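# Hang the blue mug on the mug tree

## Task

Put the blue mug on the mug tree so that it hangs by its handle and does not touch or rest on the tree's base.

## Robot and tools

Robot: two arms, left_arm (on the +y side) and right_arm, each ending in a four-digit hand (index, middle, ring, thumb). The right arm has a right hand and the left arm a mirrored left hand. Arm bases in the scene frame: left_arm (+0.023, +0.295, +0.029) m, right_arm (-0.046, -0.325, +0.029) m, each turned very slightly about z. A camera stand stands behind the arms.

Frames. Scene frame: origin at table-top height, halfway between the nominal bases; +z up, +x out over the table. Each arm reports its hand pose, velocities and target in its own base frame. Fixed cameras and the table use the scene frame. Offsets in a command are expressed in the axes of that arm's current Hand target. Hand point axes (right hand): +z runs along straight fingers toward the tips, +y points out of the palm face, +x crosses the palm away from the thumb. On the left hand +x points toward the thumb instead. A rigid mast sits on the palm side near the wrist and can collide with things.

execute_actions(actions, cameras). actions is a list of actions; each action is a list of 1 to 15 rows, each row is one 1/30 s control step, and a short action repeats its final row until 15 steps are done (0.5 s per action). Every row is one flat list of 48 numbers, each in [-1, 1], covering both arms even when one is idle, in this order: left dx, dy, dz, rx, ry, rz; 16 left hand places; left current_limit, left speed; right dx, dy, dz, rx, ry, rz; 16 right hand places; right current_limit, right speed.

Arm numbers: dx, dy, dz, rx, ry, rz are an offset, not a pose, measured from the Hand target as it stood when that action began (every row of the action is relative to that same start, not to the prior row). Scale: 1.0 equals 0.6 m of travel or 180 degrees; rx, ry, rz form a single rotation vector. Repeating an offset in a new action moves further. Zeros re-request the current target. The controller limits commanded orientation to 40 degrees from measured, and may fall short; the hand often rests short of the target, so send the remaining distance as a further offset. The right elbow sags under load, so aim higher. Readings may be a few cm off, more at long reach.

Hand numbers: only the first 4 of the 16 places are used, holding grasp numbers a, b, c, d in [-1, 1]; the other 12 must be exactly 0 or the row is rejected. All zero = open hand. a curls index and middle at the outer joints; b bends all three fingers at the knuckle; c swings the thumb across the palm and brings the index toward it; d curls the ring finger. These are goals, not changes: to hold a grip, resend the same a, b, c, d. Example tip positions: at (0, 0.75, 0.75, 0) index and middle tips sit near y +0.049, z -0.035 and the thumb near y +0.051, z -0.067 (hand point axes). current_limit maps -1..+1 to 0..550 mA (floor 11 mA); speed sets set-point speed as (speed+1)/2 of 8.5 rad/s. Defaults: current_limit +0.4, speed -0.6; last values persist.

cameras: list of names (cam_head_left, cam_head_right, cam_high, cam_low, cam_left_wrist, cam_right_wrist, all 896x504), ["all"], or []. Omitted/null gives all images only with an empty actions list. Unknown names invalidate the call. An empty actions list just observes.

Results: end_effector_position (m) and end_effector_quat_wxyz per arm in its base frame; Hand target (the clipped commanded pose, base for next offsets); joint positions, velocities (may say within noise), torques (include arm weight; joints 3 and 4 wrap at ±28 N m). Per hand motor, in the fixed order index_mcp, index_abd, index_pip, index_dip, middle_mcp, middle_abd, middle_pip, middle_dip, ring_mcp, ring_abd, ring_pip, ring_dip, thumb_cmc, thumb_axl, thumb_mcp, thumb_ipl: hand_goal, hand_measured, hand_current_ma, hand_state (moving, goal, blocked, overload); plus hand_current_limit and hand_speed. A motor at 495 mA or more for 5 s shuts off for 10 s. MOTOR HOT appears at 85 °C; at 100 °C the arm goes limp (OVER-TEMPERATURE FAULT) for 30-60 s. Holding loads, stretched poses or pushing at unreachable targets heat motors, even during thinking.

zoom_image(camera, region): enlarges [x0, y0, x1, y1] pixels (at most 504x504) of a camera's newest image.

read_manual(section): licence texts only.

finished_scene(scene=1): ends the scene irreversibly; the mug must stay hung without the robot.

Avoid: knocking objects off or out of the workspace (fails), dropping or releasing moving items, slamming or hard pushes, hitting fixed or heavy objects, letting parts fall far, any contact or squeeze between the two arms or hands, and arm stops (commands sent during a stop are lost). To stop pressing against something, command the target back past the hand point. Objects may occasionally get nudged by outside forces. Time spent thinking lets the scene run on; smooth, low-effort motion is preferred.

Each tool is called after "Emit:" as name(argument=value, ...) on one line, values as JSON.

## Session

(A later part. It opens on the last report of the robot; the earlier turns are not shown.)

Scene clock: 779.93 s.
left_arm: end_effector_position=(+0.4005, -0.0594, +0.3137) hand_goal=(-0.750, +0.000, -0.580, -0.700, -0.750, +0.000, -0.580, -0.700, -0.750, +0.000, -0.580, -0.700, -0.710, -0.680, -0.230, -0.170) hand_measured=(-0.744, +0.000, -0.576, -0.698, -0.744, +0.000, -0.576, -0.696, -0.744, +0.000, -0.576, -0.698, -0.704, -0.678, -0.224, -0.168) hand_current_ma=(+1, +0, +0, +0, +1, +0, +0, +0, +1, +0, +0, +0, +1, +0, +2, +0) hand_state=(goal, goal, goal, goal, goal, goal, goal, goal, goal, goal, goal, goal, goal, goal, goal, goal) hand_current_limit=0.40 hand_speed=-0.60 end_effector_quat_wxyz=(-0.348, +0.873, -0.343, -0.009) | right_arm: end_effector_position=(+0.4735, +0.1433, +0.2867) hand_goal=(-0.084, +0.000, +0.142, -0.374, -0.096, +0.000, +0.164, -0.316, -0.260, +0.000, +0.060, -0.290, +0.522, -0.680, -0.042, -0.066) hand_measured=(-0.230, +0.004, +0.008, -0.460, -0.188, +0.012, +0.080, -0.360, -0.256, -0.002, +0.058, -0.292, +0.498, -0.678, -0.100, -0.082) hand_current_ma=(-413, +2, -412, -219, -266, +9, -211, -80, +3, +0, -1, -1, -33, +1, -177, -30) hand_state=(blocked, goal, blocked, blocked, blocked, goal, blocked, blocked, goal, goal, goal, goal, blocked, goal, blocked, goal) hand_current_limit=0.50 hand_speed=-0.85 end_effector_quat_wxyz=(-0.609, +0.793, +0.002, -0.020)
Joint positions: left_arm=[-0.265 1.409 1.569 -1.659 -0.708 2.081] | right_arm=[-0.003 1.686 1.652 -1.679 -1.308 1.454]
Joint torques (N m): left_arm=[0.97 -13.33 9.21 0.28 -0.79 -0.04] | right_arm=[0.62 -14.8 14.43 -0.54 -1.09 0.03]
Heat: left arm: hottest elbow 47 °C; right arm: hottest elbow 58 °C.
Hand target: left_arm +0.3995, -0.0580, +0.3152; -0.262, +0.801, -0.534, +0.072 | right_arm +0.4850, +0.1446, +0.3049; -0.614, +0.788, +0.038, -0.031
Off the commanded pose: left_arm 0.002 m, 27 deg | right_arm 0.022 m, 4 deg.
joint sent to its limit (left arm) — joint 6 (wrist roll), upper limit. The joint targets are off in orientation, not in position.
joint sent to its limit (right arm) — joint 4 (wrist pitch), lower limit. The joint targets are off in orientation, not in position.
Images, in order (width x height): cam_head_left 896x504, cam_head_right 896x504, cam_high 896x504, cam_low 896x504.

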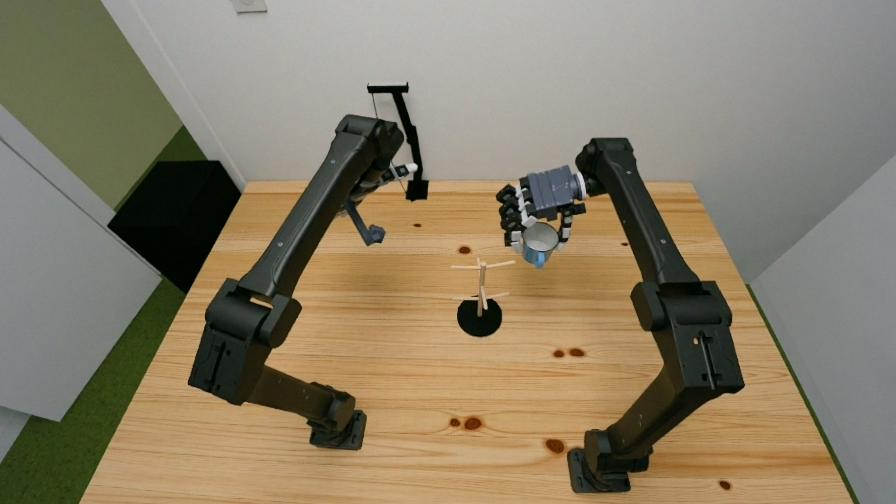

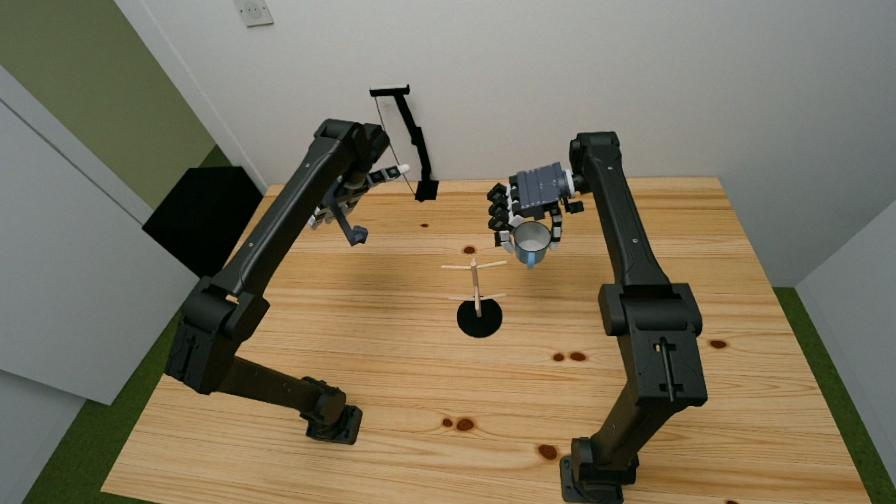

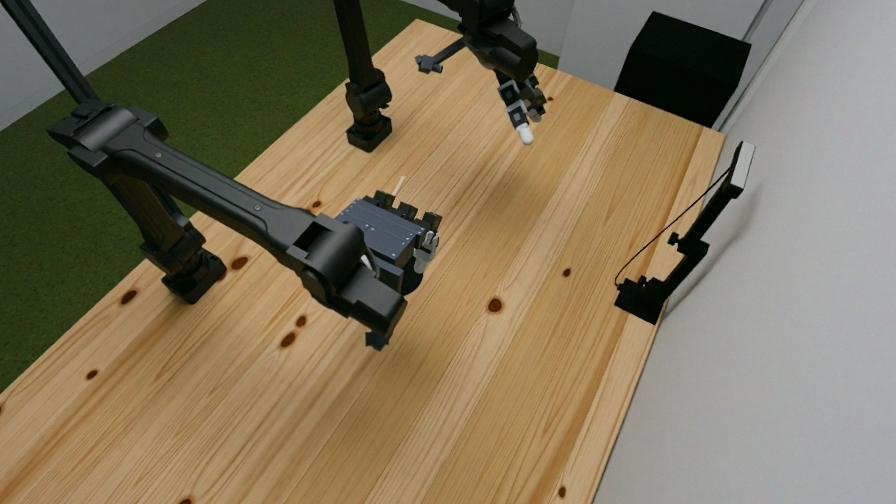

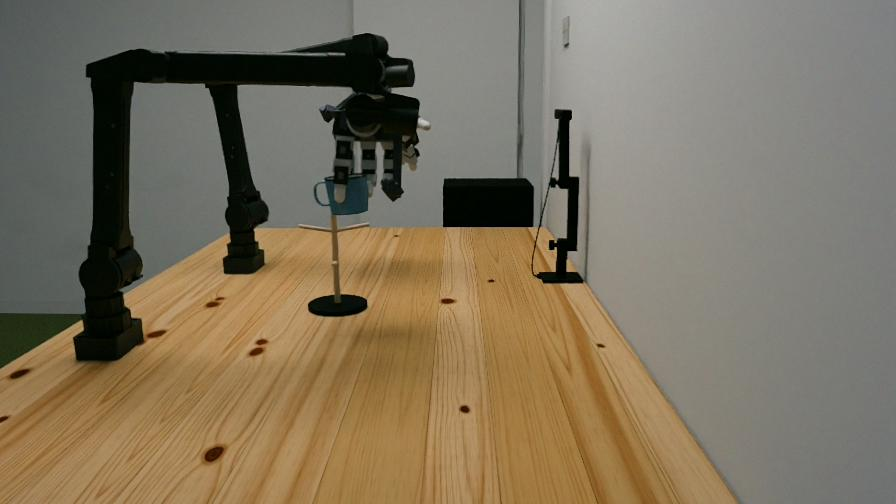

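Emit:
execute_actions(actions=[[[0,0,0,0,0,0,0,0,0,0,0,0,0,0,0,0,0,0,0,0,0,0,0.4,-0.6,0.0083,0,0.0336,0,0,0,0.42,0.36,0.75,0.4,0,0,0,0,0,0,0,0,0,0,0,0,0.5,-0.85]],[[0,0,0,0,0,0,0,0,0,0,0,0,0,0,0,0,0,0,0,0,0,0,0.4,-0.6,0.0083,0,0.0336,0,0,0,0.42,0.36,0.75,0.4,0,0,0,0,0,0,0,0,0,0,0,0,0.5,-0.85]]], cameras=["cam_head_right", "cam_low", "cam_head_left"])

Emit:
zoom_image(camera="cam_head_right", region=[440, 200, 590, 310])

Emit:
zoom_image(camera="cam_low", region=[270, 120, 410, 260])

Emit:
zoom_image(camera="cam_head_left", region=[440, 200, 590, 310])

Scene clock: 805.70 s.
left_arm: end_effector_position=(+0.4005, -0.0594, +0.3137) hand_goal=(-0.750, +0.000, -0.580, -0.700, -0.750, +0.000, -0.580, -0.700, -0.750, +0.000, -0.580, -0.700, -0.710, -0.680, -0.230, -0.170) hand_measured=(-0.744, +0.000, -0.576, -0.698, -0.744, +0.000, -0.576, -0.696, -0.744, +0.000, -0.576, -0.698, -0.704, -0.678, -0.224, -0.168) hand_current_ma=(+1, +0, +0, +0, +1, +0, +0, +0, +1, +0, +0, +0, +1, +0, +2, +0) hand_state=(goal, goal, goal, goal, goal, goal, goal, goal, goal, goal, goal, goal, goal, goal, goal, goal) hand_current_limit=0.40 hand_speed=-0.60 end_effector_quat_wxyz=(-0.348, +0.873, -0.343, -0.009) | right_arm: end_effector_position=(+0.4777, +0.1775, +0.2740) hand_goal=(-0.084, +0.000, +0.142, -0.374, -0.096, +0.000, +0.164, -0.316, -0.260, +0.000, +0.060, -0.290, +0.522, -0.680, -0.042, -0.066) hand_measured=(-0.230, +0.004, +0.008, -0.460, -0.188, +0.012, +0.080, -0.360, -0.256, -0.002, +0.058, -0.292, +0.498, -0.678, -0.100, -0.082) hand_current_ma=(-412, +2, -413, -219, -266, +9, -211, -80, +3, +0, -1, -1, -33, +1, -177, -30) hand_state=(blocked, goal, blocked, blocked, blocked, goal, blocked, blocked, goal, goal, goal, goal, blocked, goal, blocked, goal) hand_current_limit=0.50 hand_speed=-0.85 end_effector_quat_wxyz=(-0.609, +0.791, +0.024, -0.049)
Joint positions: left_arm=[-0.265 1.409 1.569 -1.659 -0.708 2.081] | right_arm=[0.067 1.739 1.685 -1.679 -1.312 1.453]
Joint torques (N m): left_arm=[1.03 -13.33 9.2 0.28 -0.8 -0.04] | right_arm=[0.44 -16.03 14.38 0.25 -1.72 0.29]
Heat: left arm: hottest elbow 48 °C; right arm: hottest elbow 56 °C.
Hand target: left_arm +0.3995, -0.0580, +0.3152; -0.262, +0.801, -0.534, +0.072 | right_arm +0.4909, +0.1847, +0.2952; -0.614, +0.788, +0.038, -0.031
Off the commanded pose: left_arm 0.002 m, 27 deg | right_arm 0.026 m, 3 deg.
joint sent to its limit (left arm) — joint 6 (wrist roll), upper limit. The joint targets are off in orientation, not in position.
Images, in order (width x height): cam_head_left 896x504, cam_head_right 896x504, cam_low 896x504.

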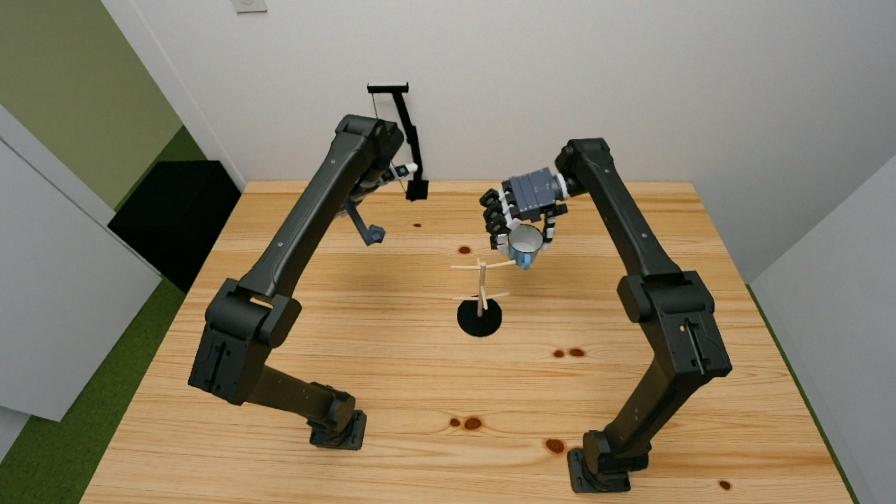

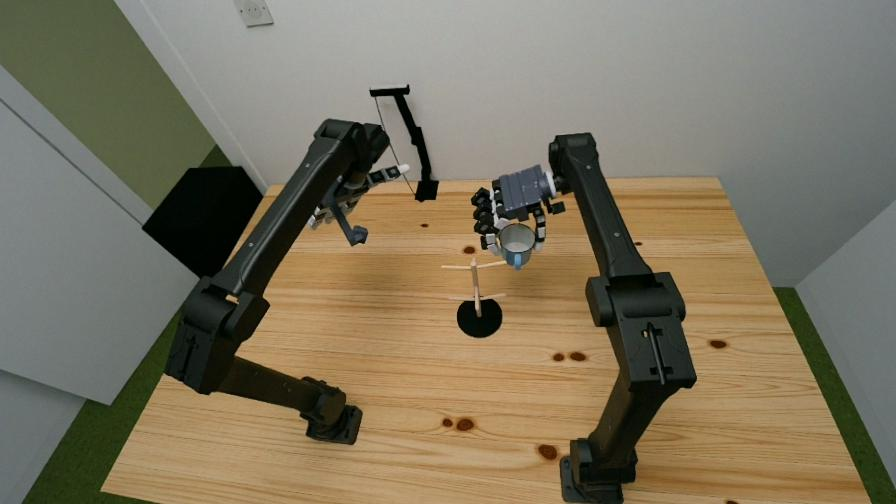

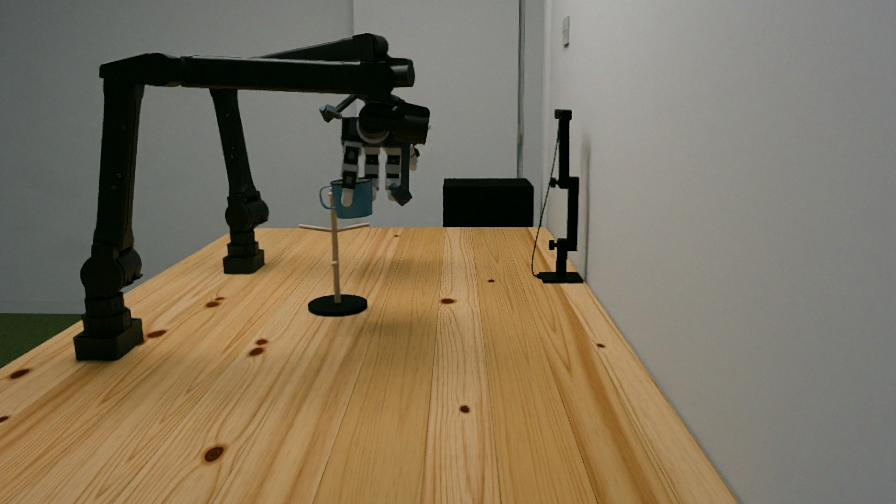

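Scaled by 3.360 from the camera's 896x504 image, which has a finer 1280x720 frame.

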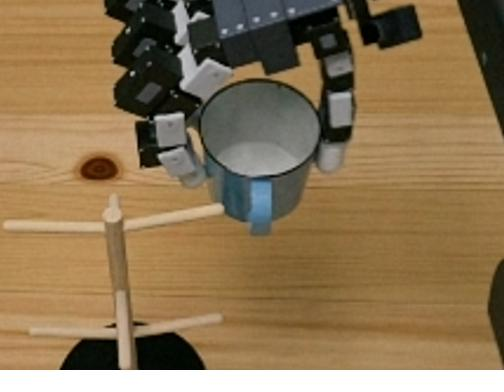

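Scaled by 3.600 from the camera's 896x504 image, which has a finer 1280x720 frame.

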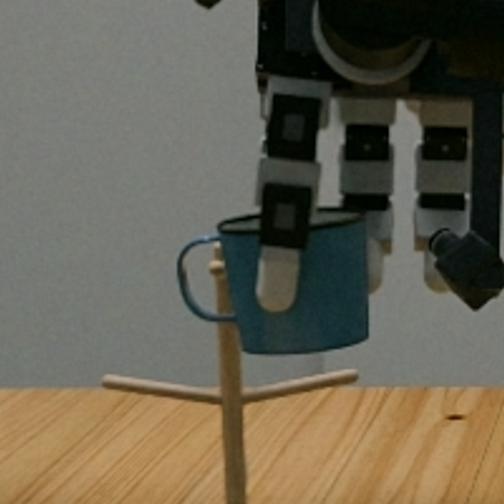

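Scaled by 3.360 from the camera's 896x504 image, which has a finer 1280x720 frame.

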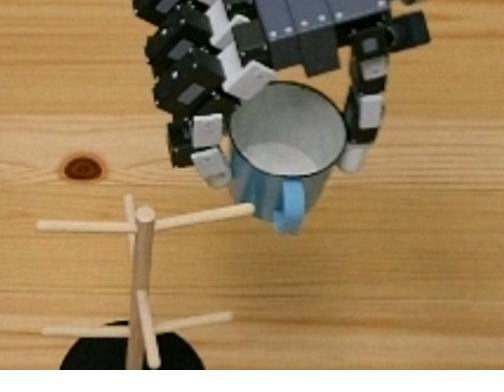

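Emit:
execute_actions(actions=[[[0,0,0,0,0,0,0,0,0,0,0,0,0,0,0,0,0,0,0,0,0,0,0.4,-0.6,0.002,-0.0058,0.03,0,0,0,0.42,0.36,0.75,0.4,0,0,0,0,0,0,0,0,0,0,0,0,0.5,-0.85]]], cameras=["cam_head_right", "cam_low", "cam_head_left"])

Emit:
zoom_image(camera="cam_low", region=[270, 120, 410, 260])

Emit:
zoom_image(camera="cam_head_left", region=[440, 200, 590, 310])

Scene clock: 817.97 s.
left_arm: end_effector_position=(+0.4005, -0.0594, +0.3137) hand_goal=(-0.750, +0.000, -0.580, -0.700, -0.750, +0.000, -0.580, -0.700, -0.750, +0.000, -0.580, -0.700, -0.710, -0.680, -0.230, -0.170) hand_measured=(-0.744, +0.000, -0.576, -0.698, -0.744, +0.000, -0.576, -0.696, -0.744, +0.000, -0.576, -0.698, -0.704, -0.678, -0.224, -0.168) hand_current_ma=(+1, +0, +0, +0, +1, +0, +0, +0, +1, +0, +0, +0, +1, +0, +2, +0) hand_state=(goal, goal, goal, goal, goal, goal, goal, goal, goal, goal, goal, goal, goal, goal, goal, goal) hand_current_limit=0.40 hand_speed=-0.60 end_effector_quat_wxyz=(-0.348, +0.873, -0.343, -0.009) | right_arm: end_effector_position=(+0.4856, +0.1965, +0.2730) hand_goal=(-0.084, +0.000, +0.142, -0.374, -0.096, +0.000, +0.164, -0.316, -0.260, +0.000, +0.060, -0.290, +0.522, -0.680, -0.042, -0.066) hand_measured=(-0.230, +0.004, +0.008, -0.460, -0.188, +0.012, +0.080, -0.360, -0.256, -0.002, +0.058, -0.292, +0.498, -0.678, -0.100, -0.082) hand_current_ma=(-412, +2, -412, -219, -266, +9, -211, -80, +3, +0, -1, -1, -33, +1, -177, -30) hand_state=(blocked, goal, blocked, blocked, blocked, goal, blocked, blocked, goal, goal, goal, goal, blocked, goal, blocked, goal) hand_current_limit=0.50 hand_speed=-0.85 end_effector_quat_wxyz=(-0.610, +0.790, +0.029, -0.046)
Joint positions: left_arm=[-0.265 1.409 1.569 -1.659 -0.708 2.081] | right_arm=[0.102 1.739 1.685 -1.558 -1.316 1.566]
Joint torques (N m): left_arm=[1.03 -13.33 9.21 0.28 -0.79 -0.04] | right_arm=[0.62 -17.2 12.67 0.44 -1.64 0.35]
Heat: left arm: hottest elbow 48 °C; right arm: hottest elbow 56 °C.
Hand target: left_arm +0.3995, -0.0580, +0.3152; -0.262, +0.801, -0.534, +0.072 | right_arm +0.4903, +0.2030, +0.2941; -0.614, +0.788, +0.038, -0.031
Off the commanded pose: left_arm 0.002 m, 27 deg | right_arm 0.023 m, 2 deg.
joint sent to its limit (left arm) — joint 6 (wrist roll), upper limit. The joint targets are off in orientation, not in position.
Images, in order (width x height): cam_head_left 896x504, cam_head_right 896x504, cam_low 896x504.

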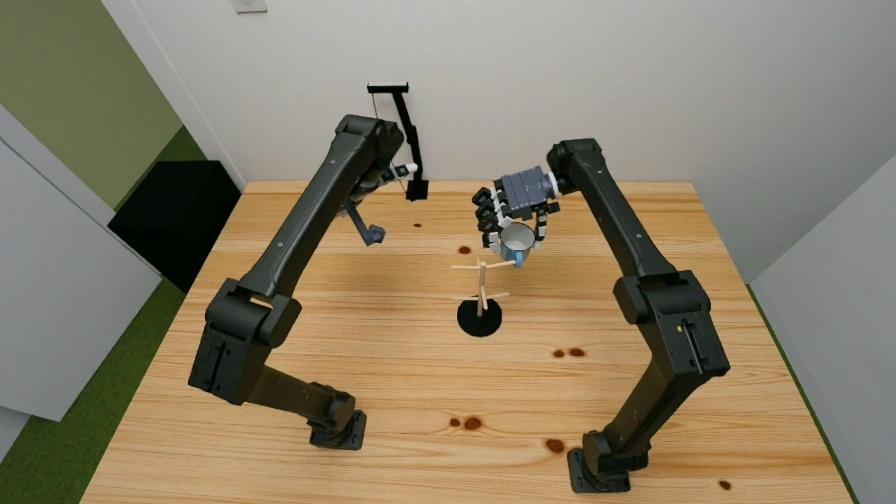

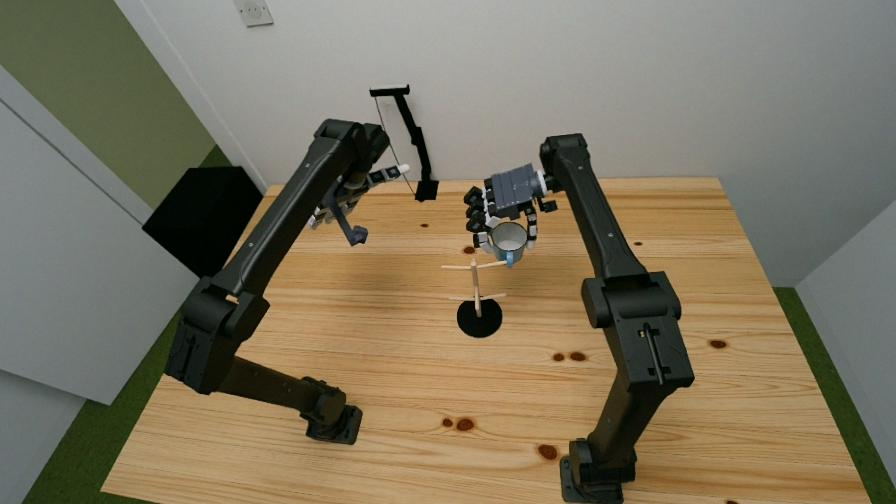

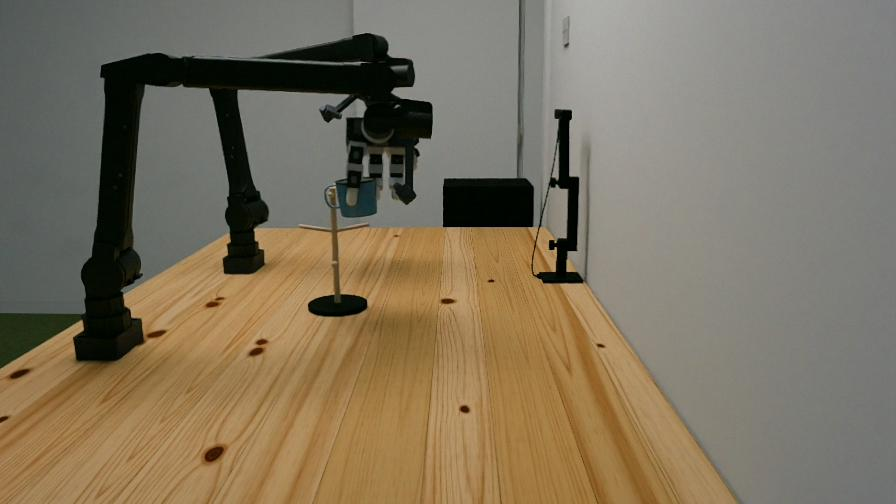

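Scaled by 3.600 from the camera's 896x504 image, which has a finer 1280x720 frame.

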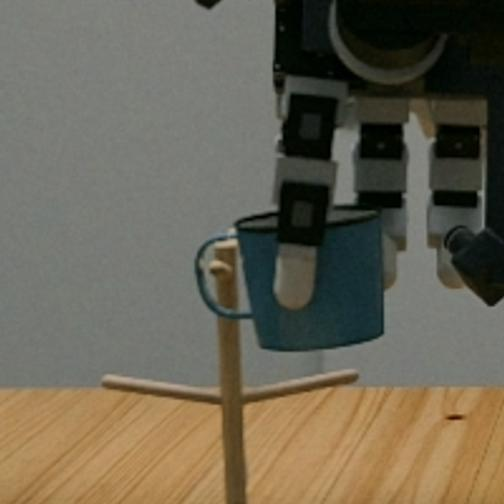

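Scaled by 3.360 from the camera's 896x504 image, which has a finer 1280x720 frame.

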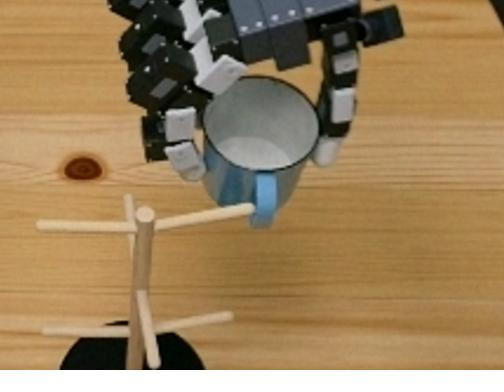

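Emit:
execute_actions(actions=[[[0,0,0,0,0,0,0,0,0,0,0,0,0,0,0,0,0,0,0,0,0,0,0.4,-0.6,-0.0097,-0.0077,0.0305,0,0,0,0.42,0.36,0.75,0.4,0,0,0,0,0,0,0,0,0,0,0,0,0.5,-0.85]]], cameras=["cam_head_right", "cam_low", "cam_head_left"])

Emit:
zoom_image(camera="cam_low", region=[270, 120, 410, 260])

Emit:
zoom_image(camera="cam_head_left", region=[440, 200, 590, 310])

Scene clock: 824.27 s.
left_arm: end_effector_position=(+0.4005, -0.0594, +0.3137) hand_goal=(-0.750, +0.000, -0.580, -0.700, -0.750, +0.000, -0.580, -0.700, -0.750, +0.000, -0.580, -0.700, -0.710, -0.680, -0.230, -0.170) hand_measured=(-0.744, +0.000, -0.576, -0.698, -0.744, +0.000, -0.576, -0.696, -0.744, +0.000, -0.576, -0.698, -0.704, -0.678, -0.224, -0.168) hand_current_ma=(+1, +0, +0, +0, +1, +0, +0, +0, +1, +0, +0, +0, +1, +0, +2, +0) hand_state=(goal, goal, goal, goal, goal, goal, goal, goal, goal, goal, goal, goal, goal, goal, goal, goal) hand_current_limit=0.40 hand_speed=-0.60 end_effector_quat_wxyz=(-0.348, +0.873, -0.343, -0.009) | right_arm: end_effector_position=(+0.4871, +0.2167, +0.2793) hand_goal=(-0.084, +0.000, +0.142, -0.374, -0.096, +0.000, +0.164, -0.316, -0.260, +0.000, +0.060, -0.290, +0.522, -0.680, -0.042, -0.066) hand_measured=(-0.228, +0.000, +0.008, -0.460, -0.188, +0.012, +0.082, -0.358, -0.256, -0.002, +0.058, -0.292, +0.498, -0.678, -0.100, -0.082) hand_current_ma=(-412, +0, -412, -219, -266, +9, -204, -76, +3, +0, -1, -1, -33, +1, -183, -31) hand_state=(blocked, goal, blocked, blocked, blocked, goal, blocked, blocked, goal, goal, goal, goal, blocked, goal, blocked, goal) hand_current_limit=0.50 hand_speed=-0.85 end_effector_quat_wxyz=(-0.611, +0.790, +0.035, -0.039)
Joint positions: left_arm=[-0.265 1.409 1.569 -1.659 -0.708 2.081] | right_arm=[0.139 1.71 1.662 -1.401 -1.316 1.717]
Joint torques (N m): left_arm=[1.03 -13.33 9.21 0.29 -0.8 -0.04] | right_arm=[0.73 -17.96 10.19 0.69 -1.48 0.33]
Heat: left arm: hottest elbow 48 °C; right arm: hottest elbow 56 °C.
Hand target: left_arm +0.3995, -0.0580, +0.3152; -0.262, +0.801, -0.534, +0.072 | right_arm +0.4827, +0.2213, +0.2942; -0.614, +0.788, +0.038, -0.031
Off the commanded pose: left_arm 0.002 m, 27 deg | right_arm 0.016 m, 1 deg.
joint sent to its limit (left arm) — joint 6 (wrist roll), upper limit. The joint targets are off in orientation, not in position.
Images, in order (width x height): cam_head_left 896x504, cam_head_right 896x504, cam_low 896x504.

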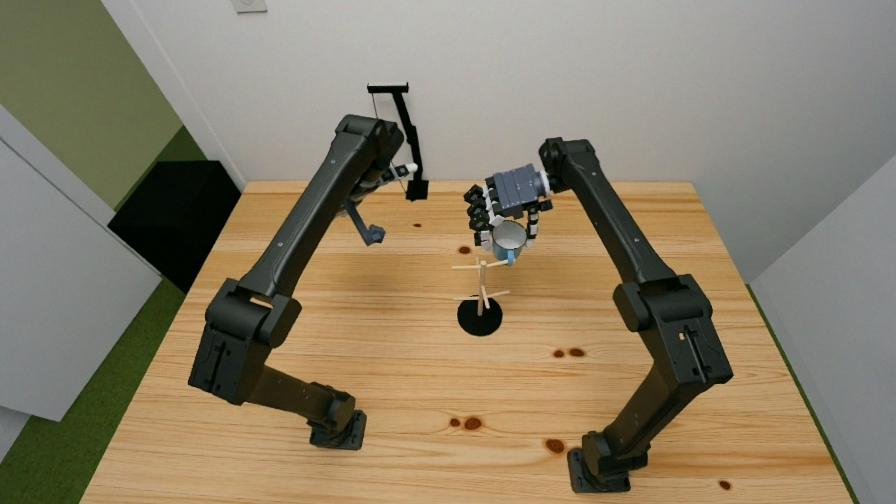

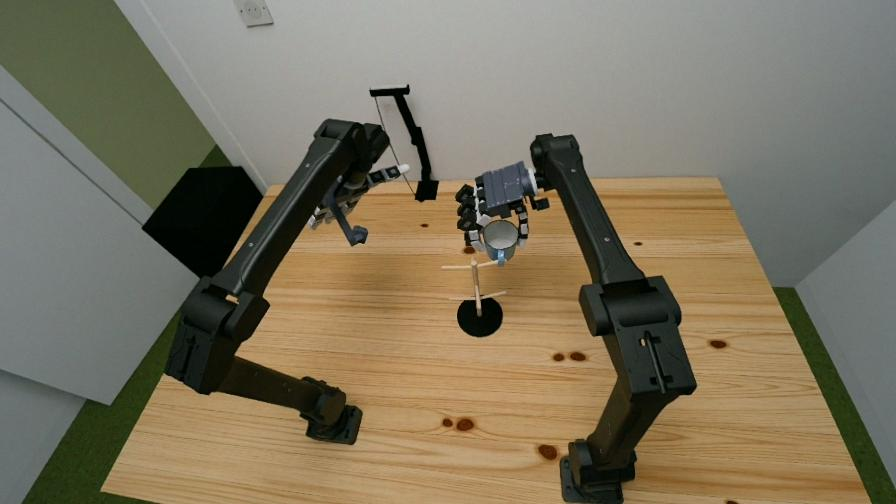

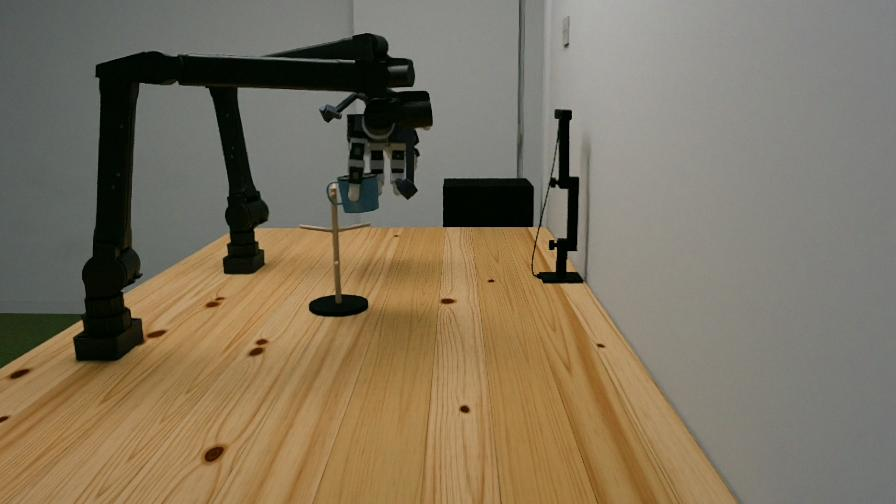

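Scaled by 3.600 from the camera's 896x504 image, which has a finer 1280x720 frame.

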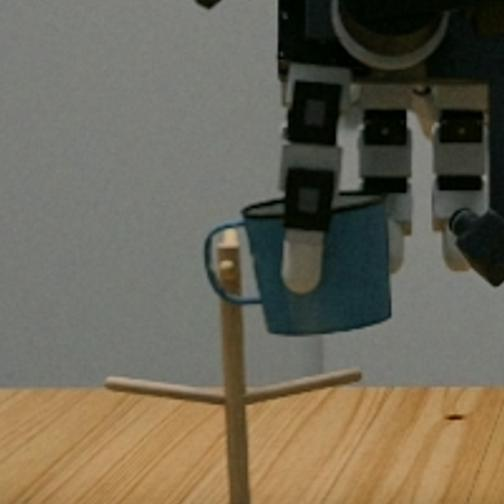

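Scaled by 3.360 from the camera's 896x504 image, which has a finer 1280x720 frame.

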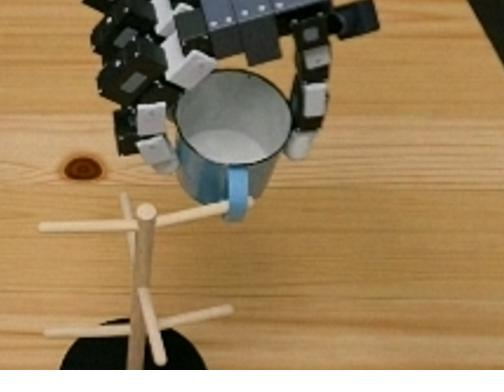

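Emit:
execute_actions(actions=[[[0,0,0,0,0,0,0,0,0,0,0,0,0,0,0,0,0,0,0,0,0,0,0.4,-0.6,-0.0058,-0.0018,0.0348,0,0,0,0.42,0.36,0.75,0.4,0,0,0,0,0,0,0,0,0,0,0,0,0.5,-0.85]]], cameras=["cam_head_right", "cam_low", "cam_head_left", "cam_right_wrist"])

Emit:
zoom_image(camera="cam_low", region=[270, 120, 410, 260])

Emit:
zoom_image(camera="cam_head_left", region=[440, 200, 590, 310])

Scene clock: 832.00 s.
left_arm: end_effector_position=(+0.4005, -0.0594, +0.3137) hand_goal=(-0.750, +0.000, -0.580, -0.700, -0.750, +0.000, -0.580, -0.700, -0.750, +0.000, -0.580, -0.700, -0.710, -0.680, -0.230, -0.170) hand_measured=(-0.744, +0.000, -0.576, -0.698, -0.744, +0.000, -0.576, -0.696, -0.744, +0.000, -0.576, -0.698, -0.704, -0.678, -0.224, -0.168) hand_current_ma=(+1, +0, +0, +0, +1, +0, +0, +0, +1, +0, +0, +0, +1, +0, +2, +0) hand_state=(goal, goal, goal, goal, goal, goal, goal, goal, goal, goal, goal, goal, goal, goal, goal, goal) hand_current_limit=0.40 hand_speed=-0.60 end_effector_quat_wxyz=(-0.348, +0.873, -0.343, -0.009) | right_arm: end_effector_position=(+0.4807, +0.2382, +0.2758) hand_goal=(-0.084, +0.000, +0.142, -0.374, -0.096, +0.000, +0.164, -0.316, -0.260, +0.000, +0.060, -0.290, +0.522, -0.680, -0.042, -0.066) hand_measured=(-0.228, +0.000, +0.008, -0.460, -0.188, +0.012, +0.082, -0.358, -0.256, -0.002, +0.058, -0.292, +0.498, -0.678, -0.100, -0.082) hand_current_ma=(-412, +0, -412, -219, -266, +9, -204, -76, +3, +0, -1, -1, -33, +1, -183, -31) hand_state=(blocked, goal, blocked, blocked, blocked, goal, blocked, blocked, goal, goal, goal, goal, blocked, goal, blocked, goal) hand_current_limit=0.50 hand_speed=-0.85 end_effector_quat_wxyz=(-0.614, +0.788, +0.034, -0.041)
Joint positions: left_arm=[-0.265 1.409 1.569 -1.659 -0.708 2.081] | right_arm=[0.179 1.676 1.602 -1.227 -1.315 1.871]
Joint torques (N m): left_arm=[0.97 -13.27 9.21 0.29 -0.79 -0.04] | right_arm=[0.91 -17.61 10.3 0.91 -1.09 0.38]
Heat: left arm: hottest elbow 48 °C; right arm: hottest elbow 56 °C.
Hand target: left_arm +0.3995, -0.0580, +0.3152; -0.262, +0.801, -0.534, +0.072 | right_arm +0.4772, +0.2413, +0.2902; -0.614, +0.788, +0.038, -0.031
Off the commanded pose: left_arm 0.002 m, 27 deg | right_arm 0.015 m, 1 deg.
joint sent to its limit (left arm) — joint 6 (wrist roll), upper limit. The joint targets are off in orientation, not in position.
camera_calibration:
cam_right_wrist: T_world_to_cam=[[-0.723323, -0.228956, -0.651447, 0.609525], [-0.373899, -0.663285, 0.648269, 0.108696], [-0.58052, 0.712483, 0.394163, 0.127727], [0, 0, 0, 1]] pos_world=[0.555673, 0.120647, 0.276264]
Images, in order (width x height): cam_head_left 896x504, cam_head_right 896x504, cam_low 896x504, cam_right_wrist 896x504.

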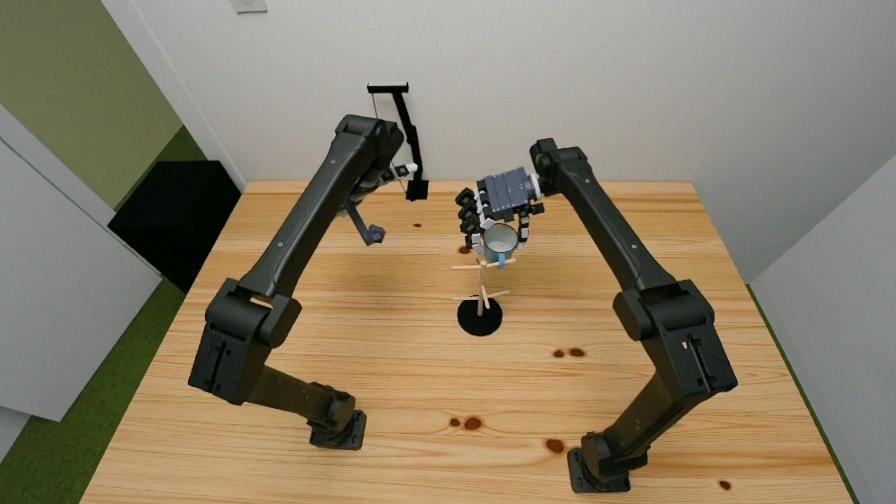

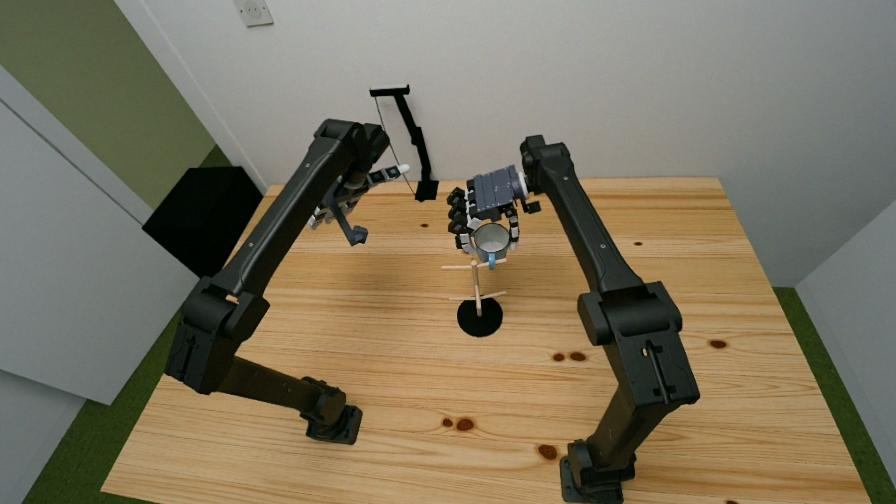

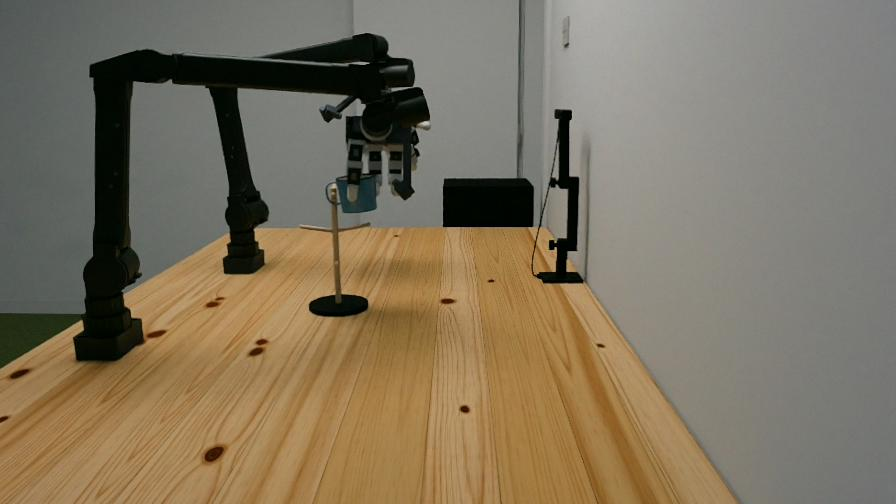

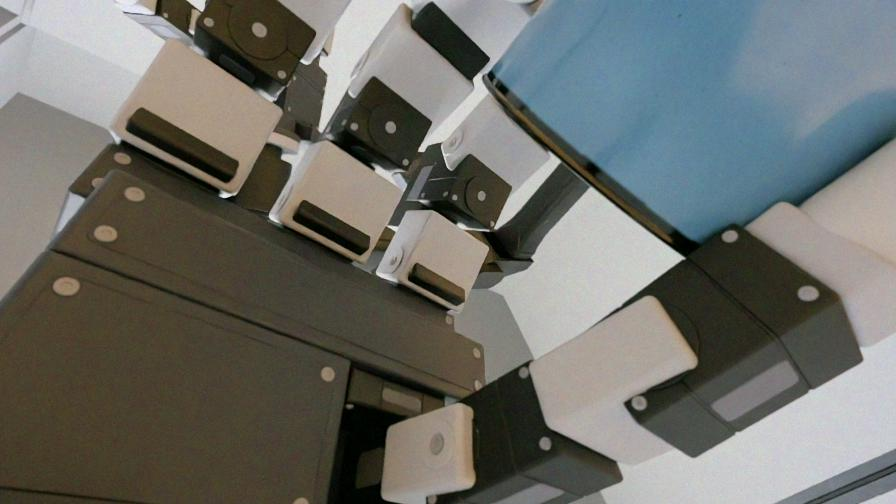

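Scaled by 3.600 from the camera's 896x504 image, which has a finer 1280x720 frame.

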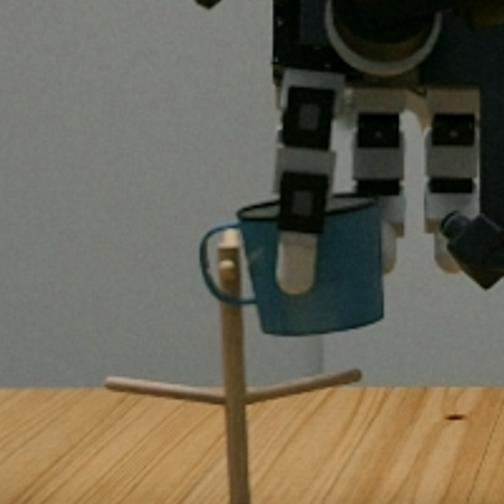

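Scaled by 3.360 from the camera's 896x504 image, which has a finer 1280x720 frame.

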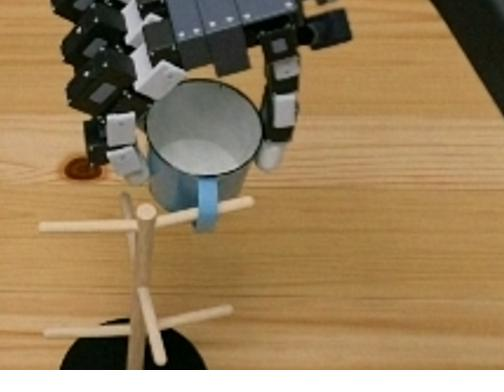

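Emit:
execute_actions(actions=[[[0,0,0,0,0,0,0,0,0,0,0,0,0,0,0,0,0,0,0,0,0,0,0.4,-0.6,-0.001,0.0017,-0.0203,0,0,0,0.42,0.36,0.75,0.4,0,0,0,0,0,0,0,0,0,0,0,0,0.5,-0.85]],[[0,0,0,0,0,0,0,0,0,0,0,0,0,0,0,0,0,0,0,0,0,0,0.4,-0.6,0.0083,0.02,0.0042,0.0024,-0.0136,0.0538,0.42,0.36,0.75,0.4,0,0,0,0,0,0,0,0,0,0,0,0,0.5,-0.85]]], cameras=["cam_head_right", "cam_low", "cam_head_left"])

Emit:
zoom_image(camera="cam_low", region=[270, 120, 410, 260])

Emit:
zoom_image(camera="cam_head_left", region=[440, 200, 590, 310])

Scene clock: 868.27 s.
left_arm: end_effector_position=(+0.4005, -0.0594, +0.3137) hand_goal=(-0.750, +0.000, -0.580, -0.700, -0.750, +0.000, -0.580, -0.700, -0.750, +0.000, -0.580, -0.700, -0.710, -0.680, -0.230, -0.170) hand_measured=(-0.744, +0.000, -0.576, -0.698, -0.744, +0.000, -0.576, -0.696, -0.744, +0.000, -0.576, -0.698, -0.704, -0.678, -0.224, -0.168) hand_current_ma=(+1, +0, +0, +0, +1, +0, +0, +0, +1, +0, +0, +0, +1, +0, +2, +0) hand_state=(goal, goal, goal, goal, goal, goal, goal, goal, goal, goal, goal, goal, goal, goal, goal, goal) hand_current_limit=0.40 hand_speed=-0.60 end_effector_quat_wxyz=(-0.348, +0.873, -0.343, -0.009) | right_arm: end_effector_position=(+0.4701, +0.2304, +0.2553) hand_goal=(-0.084, +0.000, +0.142, -0.374, -0.096, +0.000, +0.164, -0.316, -0.260, +0.000, +0.060, -0.290, +0.522, -0.680, -0.042, -0.066) hand_measured=(-0.228, +0.002, +0.008, -0.460, -0.188, +0.012, +0.082, -0.358, -0.256, -0.002, +0.058, -0.292, +0.498, -0.678, -0.100, -0.082) hand_current_ma=(-412, +1, -412, -219, -266, +11, -204, -76, +3, +0, -1, -1, -32, +1, -183, -31) hand_state=(blocked, goal, blocked, blocked, blocked, goal, blocked, blocked, goal, goal, goal, goal, blocked, goal, blocked, goal) hand_current_limit=0.50 hand_speed=-0.85 end_effector_quat_wxyz=(-0.603, +0.789, -0.028, -0.116)
Joint positions: left_arm=[-0.265 1.409 1.569 -1.659 -0.708 2.081] | right_arm=[0.167 1.756 1.644 -1.412 -1.321 1.845]
Joint torques (N m): left_arm=[0.97 -13.33 9.21 0.29 -0.79 -0.04] | right_arm=[-0.91 -16.21 14.37 -0.51 -1.76 0.14]
Heat: left arm: hottest elbow 48 °C; right arm: hottest elbow 53 °C.
Hand target: left_arm +0.3995, -0.0580, +0.3152; -0.262, +0.801, -0.534, +0.072 | right_arm +0.4828, +0.2292, +0.2798; -0.611, +0.785, -0.015, -0.100
Off the commanded pose: left_arm 0.002 m, 27 deg | right_arm 0.028 m, 3 deg.
joint sent to its limit (left arm) — joint 6 (wrist roll), upper limit. The joint targets are off in orientation, not in position.
Images, in order (width x height): cam_head_left 896x504, cam_head_right 896x504, cam_low 896x504.

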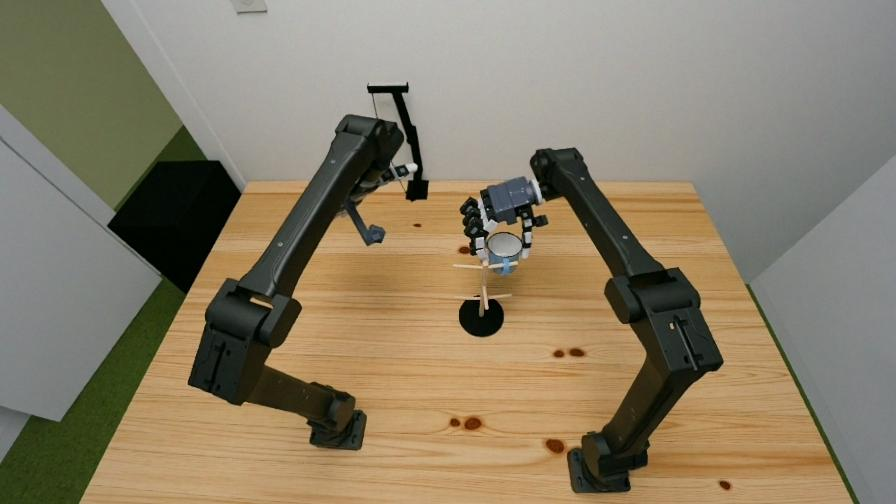

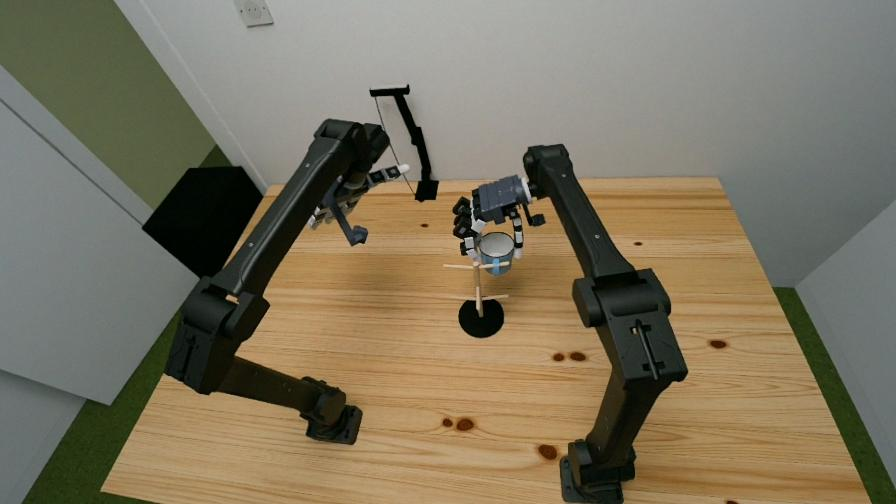

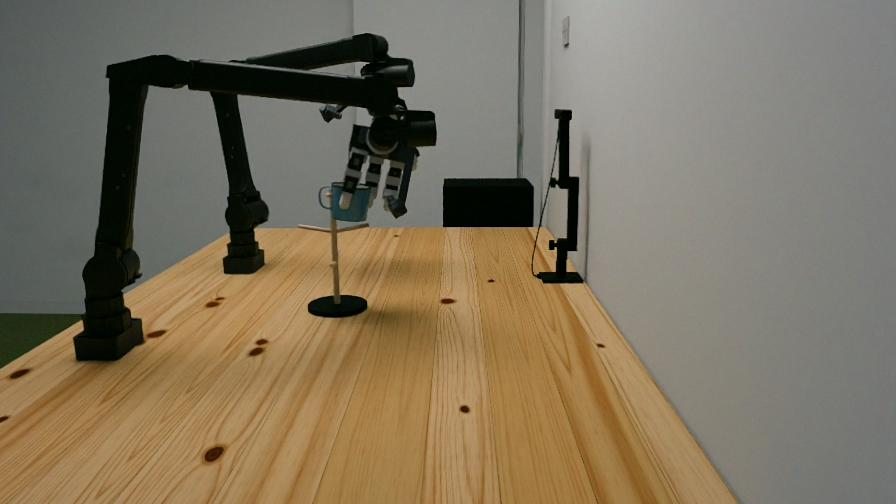

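Scaled by 3.600 from the camera's 896x504 image, which has a finer 1280x720 frame.

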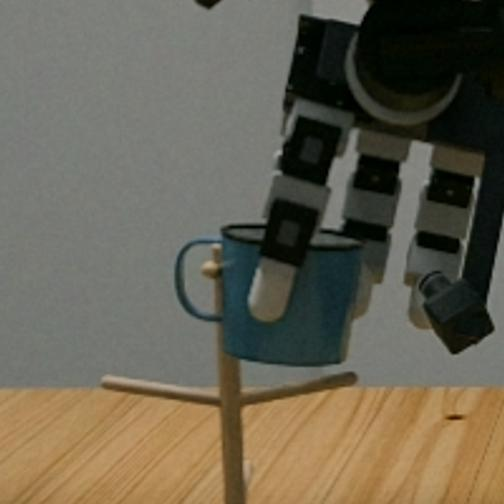

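Scaled by 3.360 from the camera's 896x504 image, which has a finer 1280x720 frame.

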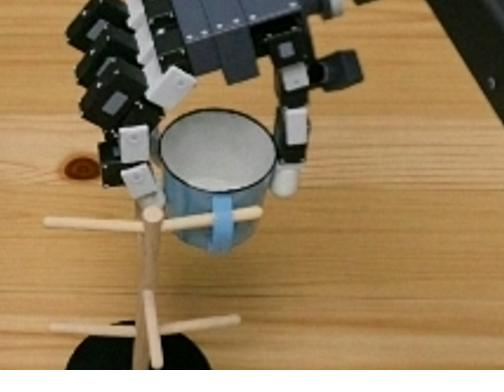

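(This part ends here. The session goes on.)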